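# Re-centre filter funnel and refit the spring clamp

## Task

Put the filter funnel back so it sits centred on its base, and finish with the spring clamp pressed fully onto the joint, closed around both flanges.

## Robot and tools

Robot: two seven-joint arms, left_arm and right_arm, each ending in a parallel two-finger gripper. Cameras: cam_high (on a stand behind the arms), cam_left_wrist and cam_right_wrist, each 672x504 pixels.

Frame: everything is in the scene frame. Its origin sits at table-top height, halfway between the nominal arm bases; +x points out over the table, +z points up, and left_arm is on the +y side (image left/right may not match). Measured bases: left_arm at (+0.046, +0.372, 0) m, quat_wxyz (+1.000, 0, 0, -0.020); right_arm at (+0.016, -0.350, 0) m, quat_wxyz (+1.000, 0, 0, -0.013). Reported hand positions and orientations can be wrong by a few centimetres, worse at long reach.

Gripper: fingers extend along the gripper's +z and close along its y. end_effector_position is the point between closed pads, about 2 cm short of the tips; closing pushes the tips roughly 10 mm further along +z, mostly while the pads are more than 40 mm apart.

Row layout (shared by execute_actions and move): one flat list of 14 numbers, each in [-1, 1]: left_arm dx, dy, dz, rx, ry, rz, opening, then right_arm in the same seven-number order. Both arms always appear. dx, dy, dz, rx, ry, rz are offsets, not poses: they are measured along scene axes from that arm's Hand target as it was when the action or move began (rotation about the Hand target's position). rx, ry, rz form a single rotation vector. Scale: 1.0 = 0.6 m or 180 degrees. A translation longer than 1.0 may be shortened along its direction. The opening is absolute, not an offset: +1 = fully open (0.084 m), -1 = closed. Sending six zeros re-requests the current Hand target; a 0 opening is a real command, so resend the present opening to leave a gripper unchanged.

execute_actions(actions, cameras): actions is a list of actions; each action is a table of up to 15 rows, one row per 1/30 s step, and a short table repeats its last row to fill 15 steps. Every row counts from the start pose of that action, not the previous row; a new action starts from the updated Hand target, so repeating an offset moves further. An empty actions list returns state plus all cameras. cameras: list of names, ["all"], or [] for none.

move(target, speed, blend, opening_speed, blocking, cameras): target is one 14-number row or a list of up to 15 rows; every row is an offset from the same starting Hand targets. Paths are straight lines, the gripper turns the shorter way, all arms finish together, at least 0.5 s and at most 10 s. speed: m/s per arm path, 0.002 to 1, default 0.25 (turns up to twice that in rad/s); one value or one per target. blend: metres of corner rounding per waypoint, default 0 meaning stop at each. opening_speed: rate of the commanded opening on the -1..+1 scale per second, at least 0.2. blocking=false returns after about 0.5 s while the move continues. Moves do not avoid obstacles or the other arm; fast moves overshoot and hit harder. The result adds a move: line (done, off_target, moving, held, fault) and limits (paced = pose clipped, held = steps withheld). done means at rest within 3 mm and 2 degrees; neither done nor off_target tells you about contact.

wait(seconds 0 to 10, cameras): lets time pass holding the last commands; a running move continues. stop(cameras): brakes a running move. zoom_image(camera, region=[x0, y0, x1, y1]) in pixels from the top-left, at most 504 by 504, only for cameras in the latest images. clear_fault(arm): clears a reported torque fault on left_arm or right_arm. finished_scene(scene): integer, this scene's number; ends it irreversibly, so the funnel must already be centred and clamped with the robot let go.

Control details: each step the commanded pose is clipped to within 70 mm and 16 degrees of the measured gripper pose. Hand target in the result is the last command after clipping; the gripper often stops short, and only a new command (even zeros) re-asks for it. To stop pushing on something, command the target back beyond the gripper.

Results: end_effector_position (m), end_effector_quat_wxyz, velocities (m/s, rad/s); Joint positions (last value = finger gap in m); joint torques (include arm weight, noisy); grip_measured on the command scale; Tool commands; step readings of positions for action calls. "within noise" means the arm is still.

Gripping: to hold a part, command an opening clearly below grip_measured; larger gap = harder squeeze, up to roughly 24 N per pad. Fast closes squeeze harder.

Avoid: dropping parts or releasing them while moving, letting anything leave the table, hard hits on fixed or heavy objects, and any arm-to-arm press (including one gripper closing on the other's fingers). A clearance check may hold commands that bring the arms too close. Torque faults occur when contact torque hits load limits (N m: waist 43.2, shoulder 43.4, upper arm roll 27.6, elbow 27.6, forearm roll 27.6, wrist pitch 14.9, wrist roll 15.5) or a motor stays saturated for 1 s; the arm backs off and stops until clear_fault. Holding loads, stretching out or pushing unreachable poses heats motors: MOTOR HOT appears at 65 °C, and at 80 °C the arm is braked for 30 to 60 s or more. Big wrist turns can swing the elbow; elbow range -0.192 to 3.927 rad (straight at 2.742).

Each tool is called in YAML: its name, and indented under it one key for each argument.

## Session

execute_actions:
  actions: []

Scene clock: 0.00 s.
left_arm: end_effector_position=(+0.7509, +0.2976, +0.3070) grip_measured=+1.00 end_effector_quat_wxyz=(-0.144, +0.735, +0.159, +0.644) | right_arm: end_effector_position=(+0.1524, -0.1351, +0.2153) grip_measured=+1.00 end_effector_quat_wxyz=(+0.004, +0.906, -0.390, +0.167)
Joint positions: left_arm=[-0.101 0.364 -0.146 1.319 2.066 0.836 -2.285 0.084] | right_arm=[0.655 -0.92 0.565 0.413 0.117 1.205 1.781 0.084]
Joint velocities: within noise
Joint torques (N m): no reading
Hand target: left_arm +0.7509, +0.2976, +0.3070; -0.144, +0.735, +0.159, +0.644 | right_arm +0.1524, -0.1351, +0.2153; +0.004, +0.906, -0.390, +0.167
Tool commands: left_gripper/opening=+1.0 right_gripper/opening=+1.0

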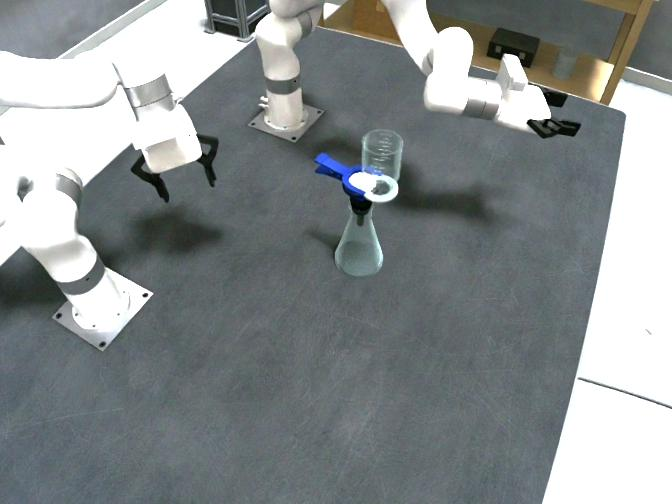

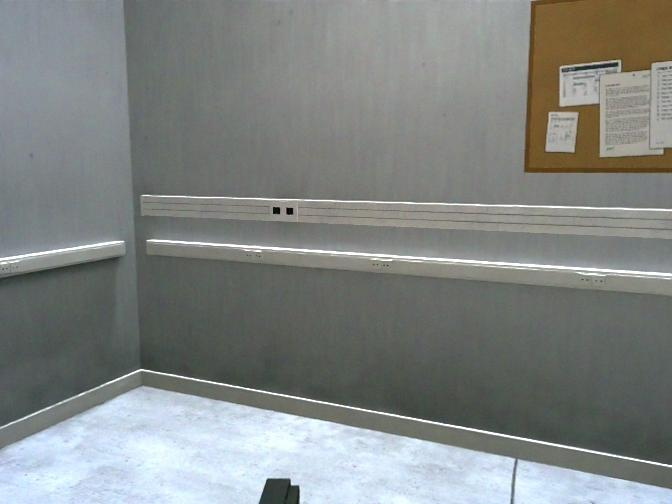

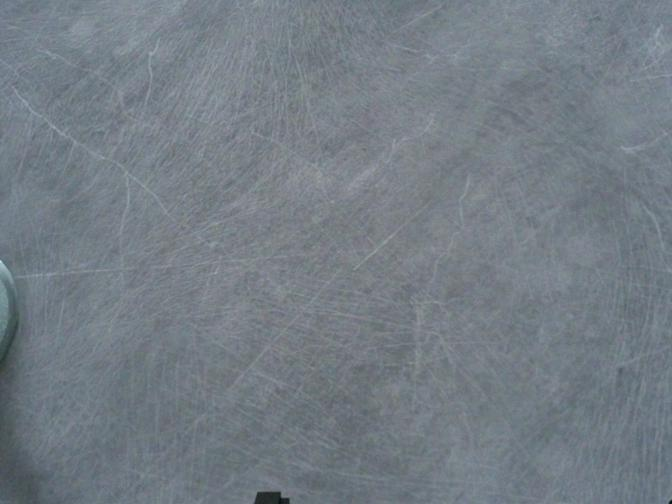

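move:
  target:
    - [-0.25,0.03,0.03,0.031,0.05,-0.315,1,0.33,-0.41,0.19,0.059,-0.2,0.311,1]
    - [-0.517,-0.01,0.018,0.062,0.101,-0.631,1,0.547,-0.18,0.19,0.118,-0.4,0.622,1]
  blend: 0.05
  speed: 0.45
  cameras: ["all"]

Scene clock: 26.03 s.
left_arm: end_effector_position=(+0.4407, +0.2916, +0.3178) grip_measured=+1.00 end_effector_quat_wxyz=(+0.377, +0.598, -0.598, +0.379) | right_arm: end_effector_position=(+0.4806, -0.2432, +0.3293) grip_measured=+1.00 end_effector_quat_wxyz=(-0.450, +0.566, +0.518, +0.457)
Joint positions: left_arm=[0.143 -0.117 0.252 0.948 5.293 1.621 -4.11 0.084] | right_arm=[1.704 -1.736 -1.308 0.991 -0.455 0.974 -1.015 0.084]
Joint torques (N m): left_arm=[-1.21 -11.36 0.31 17.44 -0.74 0.45 1.03] | right_arm=[1.27 21.78 15.85 -0.16 1.51 -0.73 -0.48]
Hand target: left_arm +0.4407, +0.2916, +0.3178; +0.377, +0.598, -0.598, +0.379 | right_arm +0.4806, -0.2431, +0.3293; -0.450, +0.566, +0.518, +0.457
Off the commanded pose: left_arm 0.000 m, 0 deg | right_arm 0.000 m, 0 deg.
move: done

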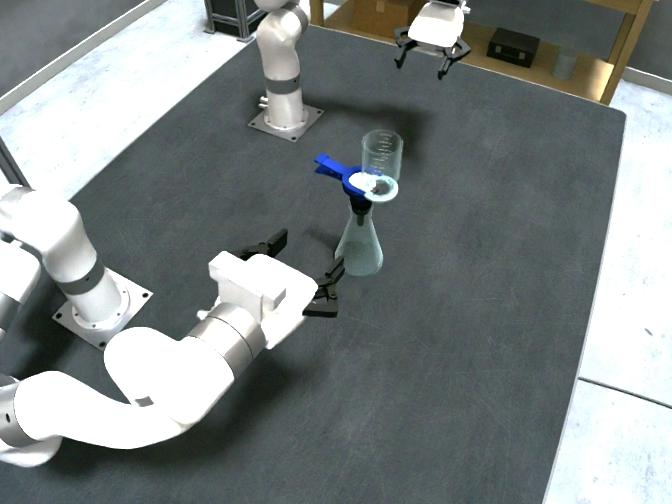

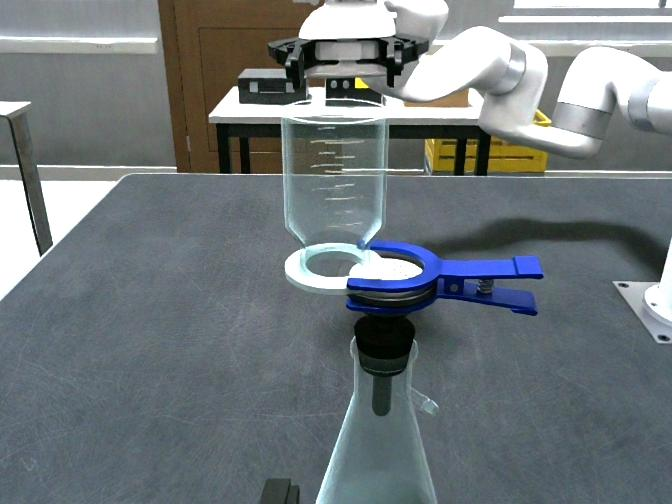

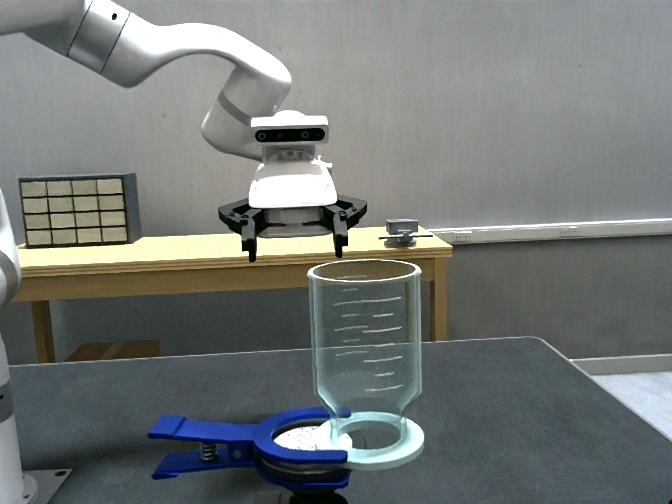

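move:
  target:
    - [0,0,0,0,0,0,1,0,0.2,-0.0285,0,0,0,1]
    - [0,0,0,0,0,0,1,0,0.375,-0.0285,0,0,0,1]
  speed: [0.25,0.12]
  blend: 0.01
  cameras: ["cam_left_wrist","cam_right_wrist"]

zoom_image:
  camera: "cam_left_wrist"
  region: [210, 70, 560, 370]

Scene clock: 43.83 s.
left_arm: end_effector_position=(+0.4407, +0.2916, +0.3178) grip_measured=+1.00 end_effector_quat_wxyz=(+0.377, +0.598, -0.598, +0.379) | right_arm: end_effector_position=(+0.4806, -0.0182, +0.3122) grip_measured=+1.00 end_effector_quat_wxyz=(-0.450, +0.566, +0.518, +0.457)
Joint positions: left_arm=[0.143 -0.117 0.252 0.948 5.293 1.621 -4.11 0.084] | right_arm=[2.182 -1.559 -1.465 0.935 -0.644 0.39 -0.833 0.084]
Joint torques (N m): left_arm=[-1.06 -11.63 -0.17 17.4 -1.59 0.01 0.72] | right_arm=[1.2 22.51 15.94 1.13 -1.5 -1.93 0.53]
Hand target: left_arm +0.4407, +0.2916, +0.3178; +0.377, +0.598, -0.598, +0.379 | right_arm +0.4806, -0.0181, +0.3122; -0.450, +0.566, +0.518, +0.457
Off the commanded pose: left_arm 0.000 m, 0 deg | right_arm 0.000 m, 0 deg.
move: done
Images, in order (width x height): cam_left_wrist 672x504, cam_right_wrist 672x504.

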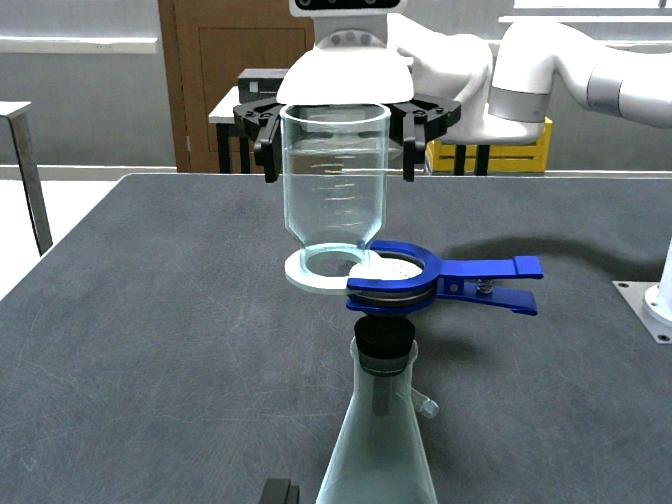

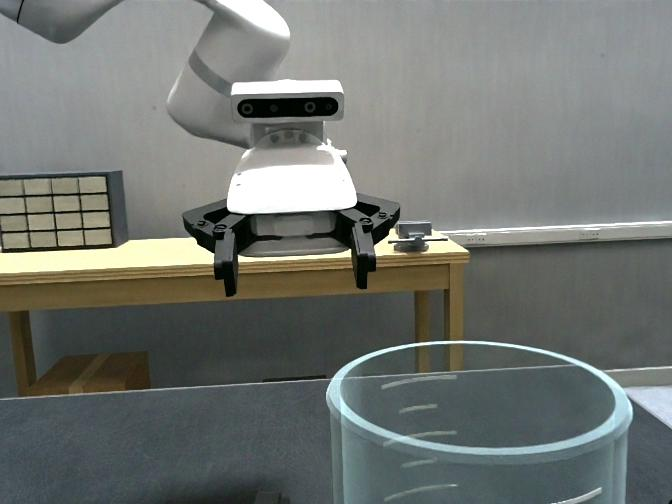

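Scaled by 1.440.

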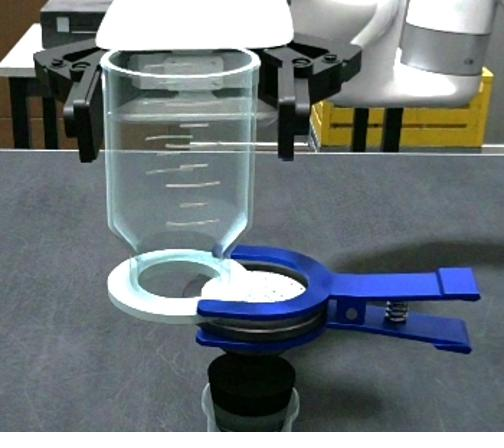

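move:
  target:
    - [-0.06,0,-0.125,-0.055,0.245,0.055,1,0.0015,0.0115,0,0,0,0,1]
    - [-0.118,-0.344,-0.125,-0.111,0.491,0.111,1,0.0015,0.0115,0,0,0,0,0.4]
  speed: 0.3
  opening_speed: 0.5
  cameras: ["all"]

zoom_image:
  camera: "cam_high"
  region: [280, 90, 440, 230]

Scene clock: 65.80 s.
left_arm: end_effector_position=(+0.3699, +0.0852, +0.2428) grip_measured=+1.00 end_effector_quat_wxyz=(+0.707, +0.708, +0.000, +0.001) | right_arm: end_effector_position=(+0.4815, -0.0113, +0.3122) grip_measured=+0.54 end_effector_quat_wxyz=(-0.450, +0.566, +0.518, +0.457)
Joint positions: left_arm=[-0.101 -0.03 0.018 0.513 4.607 1.505 -5.251 0.084] | right_arm=[2.203 -1.551 -1.469 0.945 -0.646 0.376 -0.828 0.067]
Joint torques (N m): left_arm=[-1.03 -13.08 -0.44 12.52 -1.21 1.37 -0.44] | right_arm=[1.06 22.58 16.02 -0.5 -0.48 -0.66 0.37]
Hand target: left_arm +0.3699, +0.0852, +0.2428; +0.707, +0.708, +0.000, +0.001 | right_arm +0.4815, -0.0112, +0.3122; -0.450, +0.566, +0.518, +0.457
Off the commanded pose: left_arm 0.000 m, 0 deg | right_arm 0.000 m, 0 deg.
move: done

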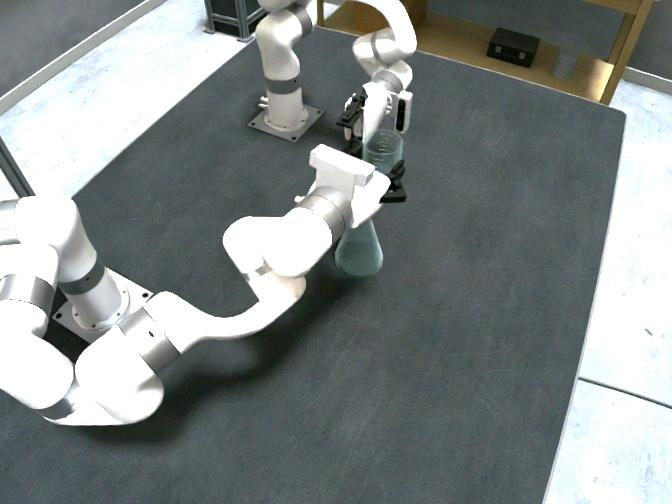

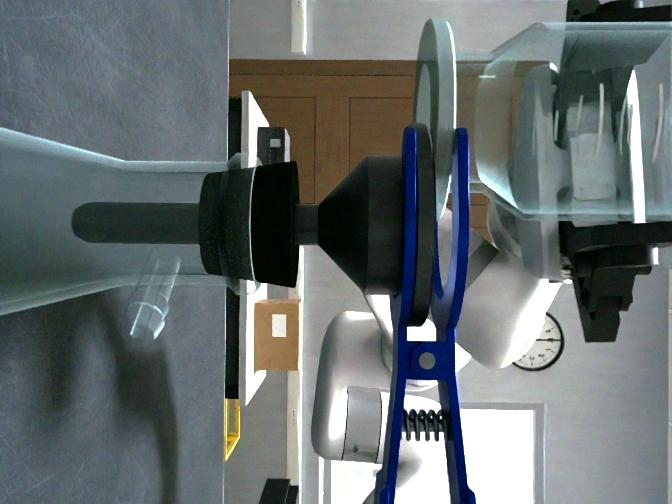

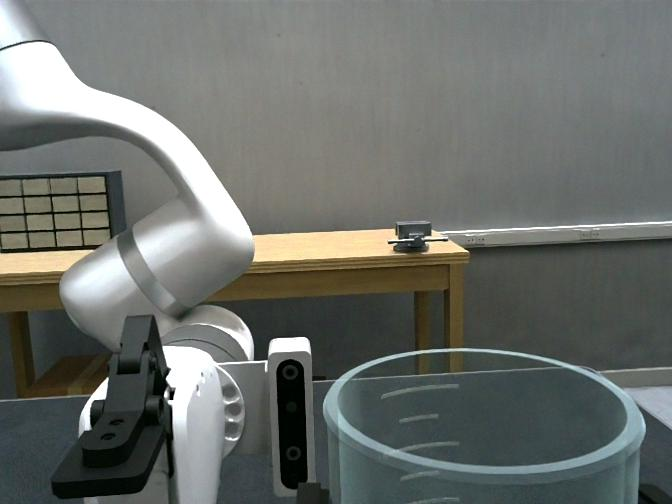

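Scaled by 3.150.

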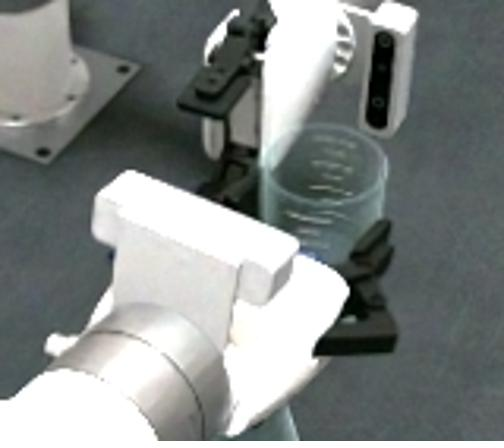

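move:
  target:
    - [-0.010,-0.15,-0.004,0,0,0,1,0,0,0,0,0,0,0.4]
    - [-0.010,-0.15,-0.004,0,0,0,-0.4,0,0,0,0,0,0,0.4]
  speed: 0.12
  opening_speed: 0.5
  cameras: ["all"]

zoom_image:
  camera: "cam_high"
  region: [280, 90, 440, 230]

Scene clock: 85.63 s.
left_arm: end_effector_position=(+0.3639, -0.0048, +0.2404) grip_measured=-0.41 end_effector_quat_wxyz=(+0.707, +0.708, +0.000, +0.001) | right_arm: end_effector_position=(+0.4815, -0.0112, +0.3122) grip_measured=+0.54 end_effector_quat_wxyz=(-0.450, +0.566, +0.518, +0.457)
Joint positions: left_arm=[-0.249 0.032 -0.131 0.584 4.351 1.35 -5.221 0.026] | right_arm=[2.203 -1.551 -1.469 0.945 -0.646 0.376 -0.828 0.067]
Joint torques (N m): left_arm=[0.71 -14.84 0.65 15.51 -2.03 1.65 0.8] | right_arm=[0.21 20.78 14.01 0.94 -0.22 -0.24 -0.27]
Hand target: left_arm +0.3639, -0.0048, +0.2404; +0.707, +0.708, +0.000, +0.001 | right_arm +0.4815, -0.0112, +0.3122; -0.450, +0.566, +0.518, +0.457
Off the commanded pose: left_arm 0.000 m, 0 deg | right_arm 0.000 m, 0 deg.
move: done

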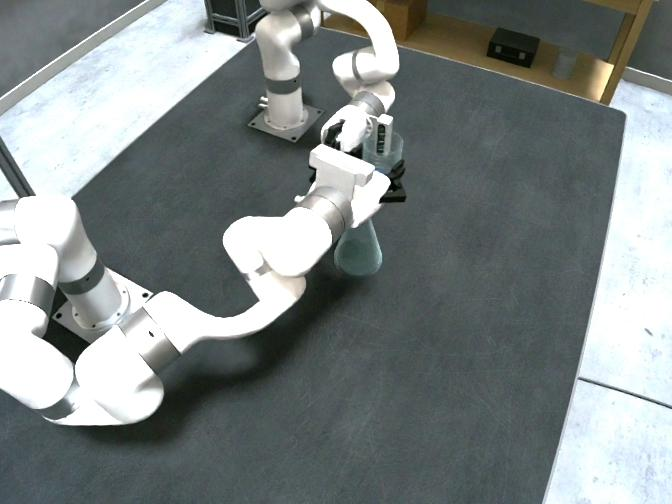

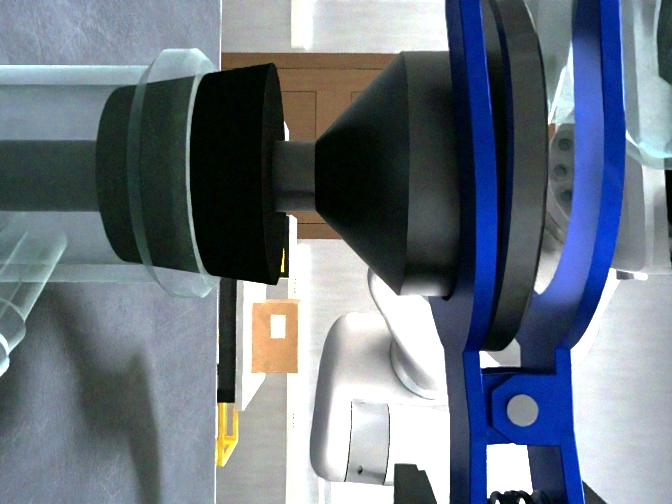

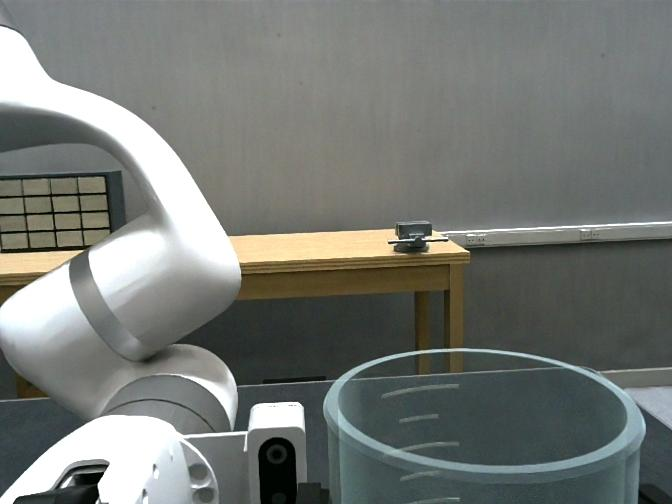

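Scaled by 3.150.

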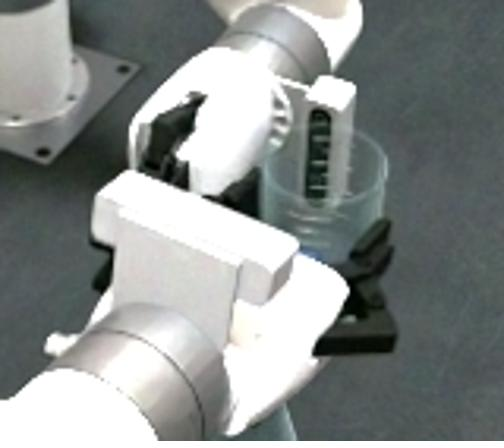

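move:
  target: [0,0,0,0,0,0,-0.75,0,0,0,0,0,0,0.4]
  opening_speed: 0.4
  cameras: ["cam_left_wrist"]

Scene clock: 90.07 s.
left_arm: end_effector_position=(+0.3639, -0.0048, +0.2404) grip_measured=-0.69 end_effector_quat_wxyz=(+0.707, +0.708, +0.000, +0.001) | right_arm: end_effector_position=(+0.4815, -0.0112, +0.3122) grip_measured=+0.54 end_effector_quat_wxyz=(-0.450, +0.566, +0.518, +0.457)
Joint positions: left_arm=[-0.249 0.032 -0.131 0.584 4.351 1.35 -5.221 0.014] | right_arm=[2.203 -1.551 -1.469 0.945 -0.646 0.377 -0.828 0.067]
Joint torques (N m): left_arm=[0.07 -13.89 -0.07 15.26 -1.1 1.54 -0.28] | right_arm=[-0.32 20.47 14.58 0.99 -0.65 -1.24 -0.28]
Hand target: left_arm +0.3639, -0.0048, +0.2404; +0.707, +0.708, +0.000, +0.001 | right_arm +0.4815, -0.0112, +0.3122; -0.450, +0.566, +0.518, +0.457
Off the commanded pose: left_arm 0.000 m, 0 deg | right_arm 0.000 m, 0 deg.
move: done
Images, in order (width x height): cam_left_wrist 672x504.

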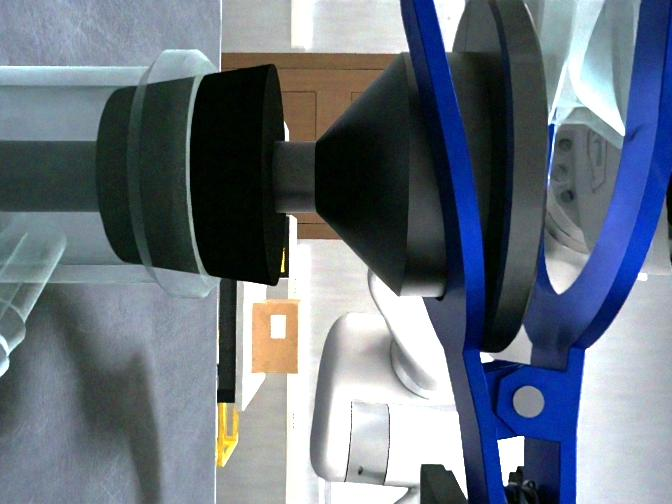

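move:
  target:
    - [0,0,0,0,0,0,-0.75,0,0,0.0025,0,0,0,0.4]
    - [0,0,0,0,0,0,-0.75,-0.055,0.005,0.0025,0,0,0,0.4]
  speed: 0.06
  cameras: ["all"]

Scene clock: 99.50 s.
left_arm: end_effector_position=(+0.3639, -0.0048, +0.2404) grip_measured=-0.69 end_effector_quat_wxyz=(+0.707, +0.708, +0.000, +0.001) | right_arm: end_effector_position=(+0.4485, -0.0082, +0.3137) grip_measured=+0.54 end_effector_quat_wxyz=(-0.450, +0.566, +0.518, +0.457)
Joint positions: left_arm=[-0.249 0.032 -0.131 0.584 4.351 1.35 -5.221 0.014] | right_arm=[2.153 -1.517 -1.477 0.831 -0.668 0.304 -0.779 0.067]
Joint torques (N m): left_arm=[-0.29 -13.32 -0.31 15.52 -0.67 1.94 -0.31] | right_arm=[-0.95 20.28 15.98 0.87 -1.53 -2.32 0.57]
Hand target: left_arm +0.3639, -0.0048, +0.2404; +0.707, +0.708, +0.000, +0.001 | right_arm +0.4485, -0.0082, +0.3137; -0.450, +0.566, +0.518, +0.457
Off the commanded pose: left_arm 0.000 m, 0 deg | right_arm 0.000 m, 0 deg.
move: done

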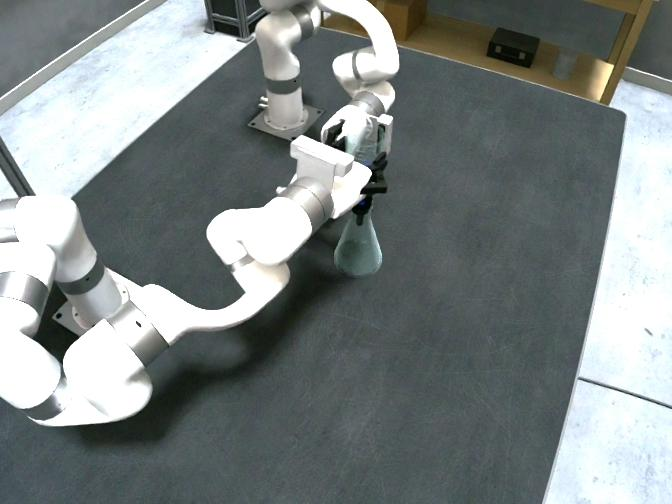

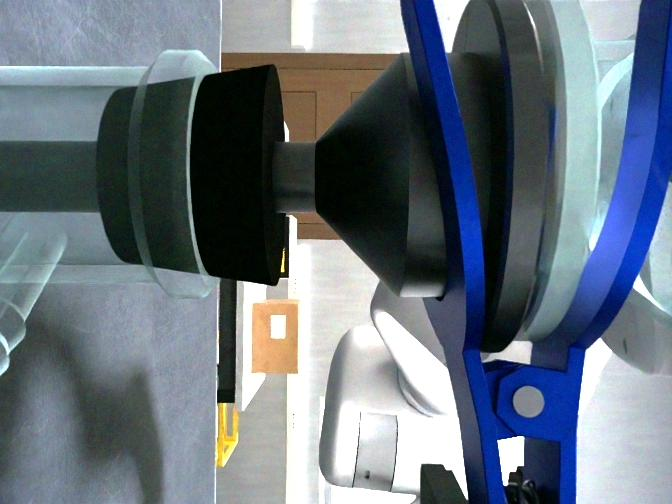

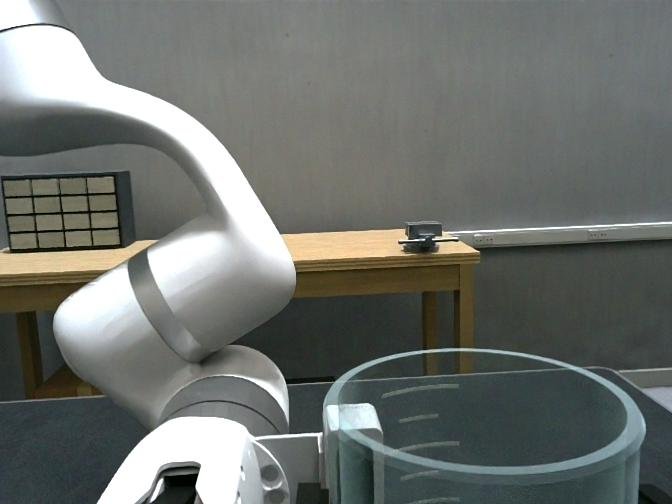

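move:
  target:
    - [0,0,0,0,0,0,-0.75,-0.003,0,0,0,0,0,0.4]
    - [0,0,0,0,0,0,-0.75,-0.003,0,-0.0028,0,0,0,0.4]
    - [0,0,0.003,0,0,0,0.0,-0.003,0,-0.0028,0,0,0,0.4]
  speed: 0.05
  opening_speed: 0.4
  cameras: ["cam_left_wrist"]

Scene clock: 109.87 s.
left_arm: end_effector_position=(+0.3640, -0.0048, +0.2422) grip_measured=-0.01 end_effector_quat_wxyz=(+0.707, +0.708, +0.000, +0.001) | right_arm: end_effector_position=(+0.4466, -0.0082, +0.3120) grip_measured=+0.54 end_effector_quat_wxyz=(-0.450, +0.566, +0.518, +0.457)
Joint positions: left_arm=[-0.249 0.027 -0.131 0.583 4.351 1.349 -5.226 0.044] | right_arm=[2.149 -1.517 -1.481 0.823 -0.671 0.299 -0.779 0.066]
Joint torques (N m): left_arm=[-0.31 -13.19 0.06 13.12 -0.44 1.06 0.81] | right_arm=[-2.15 20.37 14.84 3.24 -1.89 -1.9 -0.39]
Hand target: left_arm +0.3639, -0.0048, +0.2422; +0.707, +0.708, +0.000, +0.001 | right_arm +0.4467, -0.0082, +0.3120; -0.450, +0.566, +0.518, +0.457
Off the commanded pose: left_arm 0.000 m, 0 deg | right_arm 0.000 m, 0 deg.
move: done
Images, in order (width x height): cam_left_wrist 672x504.

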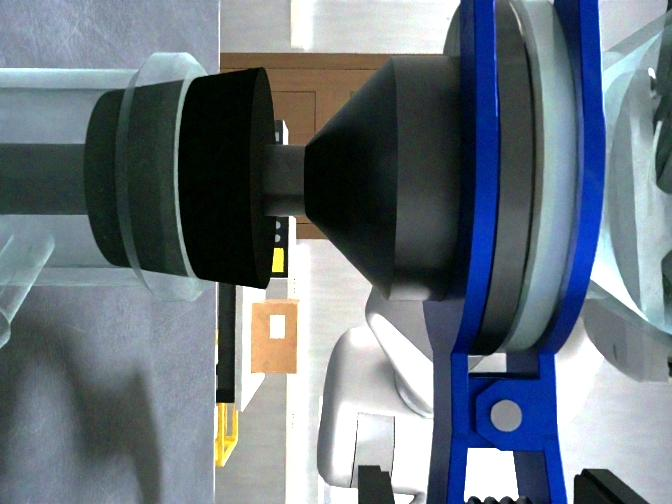

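move:
  target:
    - [0,0,0,0,0,0,1,0,0,0,0,0,0,0.4]
    - [0,0.16,0,0,0,0,1,0,0,0,0,0,0,0.4]
    - [0.128,0.46,0.126,0.111,-0.491,-0.111,1,0,0,0,0,0,0,0.4]
  speed: [0.05,0.15,0.35]
  blend: [0,0.03,0]
  cameras: ["cam_high","cam_left_wrist"]

zoom_image:
  camera: "cam_left_wrist"
  region: [300, 200, 500, 360]

Scene clock: 119.63 s.
left_arm: end_effector_position=(+0.4407, +0.2712, +0.3178) grip_measured=+1.00 end_effector_quat_wxyz=(+0.377, +0.598, -0.598, +0.379) | right_arm: end_effector_position=(+0.4467, -0.0082, +0.3120) grip_measured=+0.54 end_effector_quat_wxyz=(-0.450, +0.566, +0.518, +0.457)
Joint positions: left_arm=[0.104 -0.141 0.237 0.919 5.269 1.576 -4.131 0.084] | right_arm=[2.149 -1.517 -1.481 0.823 -0.671 0.299 -0.779 0.066]
Joint torques (N m): left_arm=[0.45 -12.55 0.32 17.8 -0.87 0.27 0.87] | right_arm=[-2.76 18.71 14.8 3.09 -2.21 -2.17 -0.21]
Hand target: left_arm +0.4407, +0.2712, +0.3178; +0.377, +0.598, -0.598, +0.379 | right_arm +0.4467, -0.0082, +0.3120; -0.450, +0.566, +0.518, +0.457
Off the commanded pose: left_arm 0.000 m, 0 deg | right_arm 0.000 m, 0 deg.
move: done
Images, in order (width x height): cam_high 672x504, cam_left_wrist 672x504.

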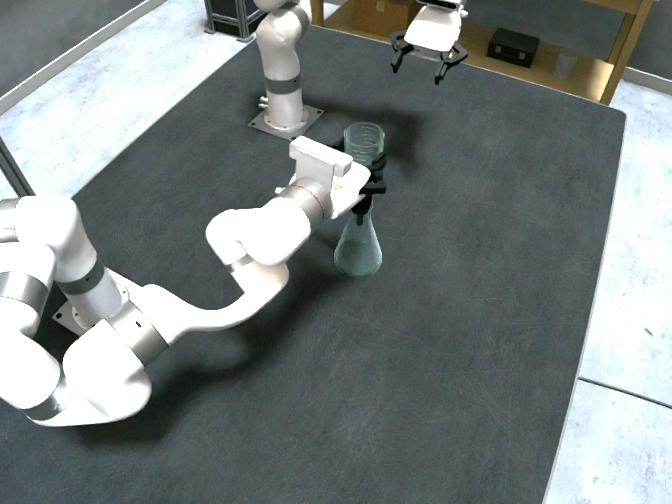

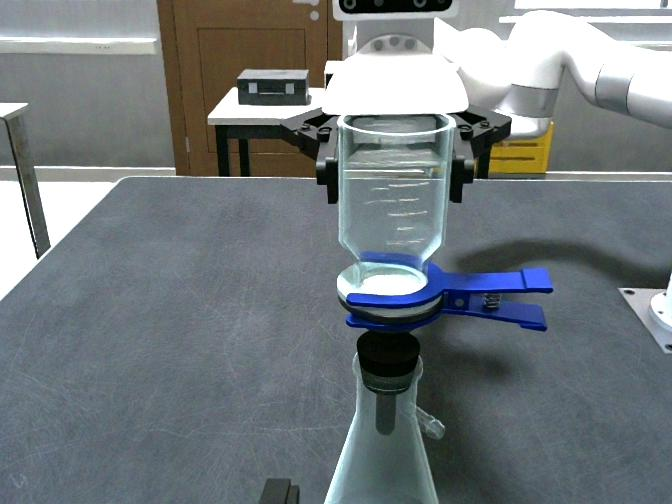

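Scaled by 2.520.

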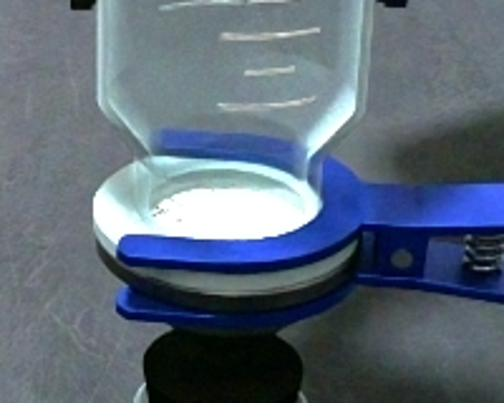

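move:
  target:
    - [0,0,0,0,0,0,1,0,0,0,0,0,0,1]
    - [0,0,0,0,0,0,1,0,-0.4,-0.06,0,0,0,1]
  speed: 0.2
  opening_speed: 0.5
  cameras: ["all"]

zoom_image:
  camera: "cam_right_wrist"
  region: [220, 250, 500, 450]

zoom_image:
  camera: "cam_left_wrist"
  region: [300, 200, 500, 360]

Scene clock: 133.23 s.
left_arm: end_effector_position=(+0.4407, +0.2712, +0.3178) grip_measured=+1.00 end_effector_quat_wxyz=(+0.377, +0.598, -0.598, +0.379) | right_arm: end_effector_position=(+0.4467, -0.2482, +0.2760) grip_measured=+1.00 end_effector_quat_wxyz=(-0.450, +0.566, +0.518, +0.457)
Joint positions: left_arm=[0.104 -0.141 0.237 0.919 5.269 1.576 -4.131 0.084] | right_arm=[1.549 -1.793 -1.433 0.842 -0.491 0.958 -1.087 0.084]
Joint torques (N m): left_arm=[0.62 -11.49 0.2 17.68 -1.34 0.49 0.09] | right_arm=[-0.86 16.19 15.09 -1.05 1.5 -0.64 -0.53]
Hand target: left_arm +0.4407, +0.2712, +0.3178; +0.377, +0.598, -0.598, +0.379 | right_arm +0.4467, -0.2482, +0.2760; -0.450, +0.566, +0.518, +0.457
Off the commanded pose: left_arm 0.000 m, 0 deg | right_arm 0.000 m, 0 deg.
move: done

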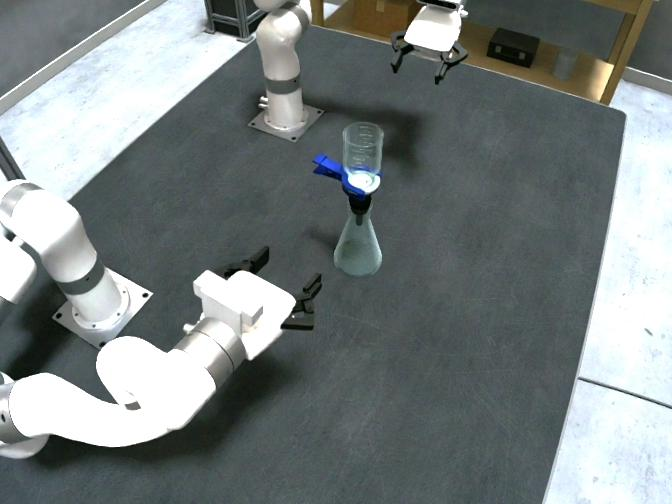

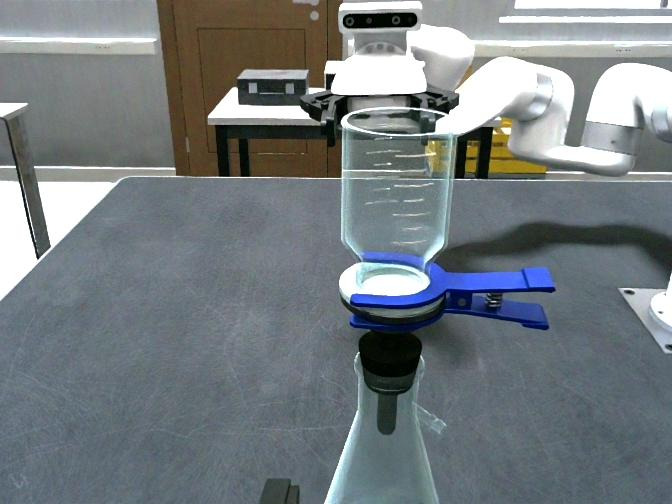

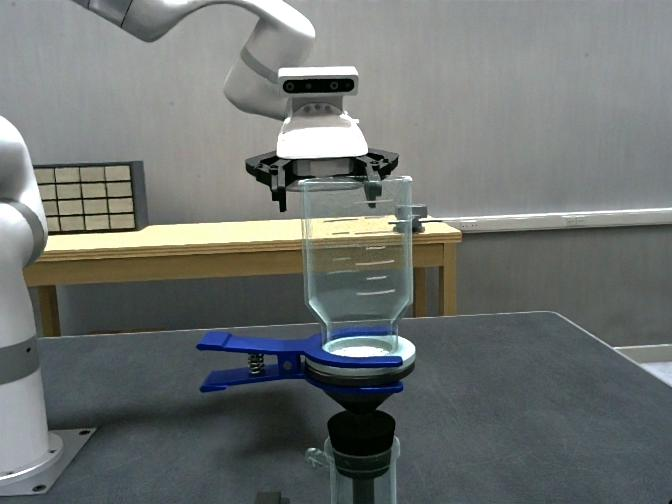

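Scaled by 1.800.

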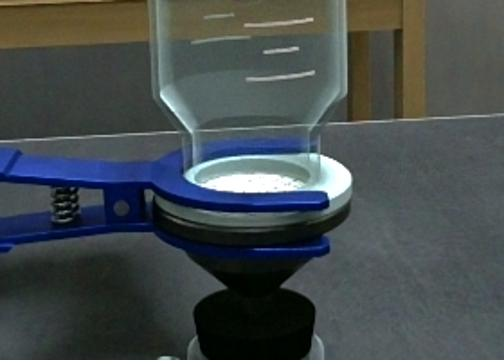

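Scaled by 2.520.

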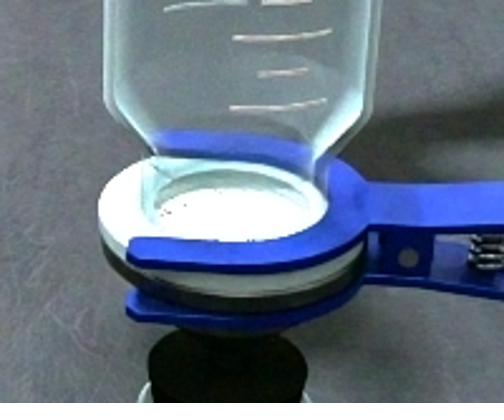

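finished_scene:
  scene: 2

The scene is finished: the task was done.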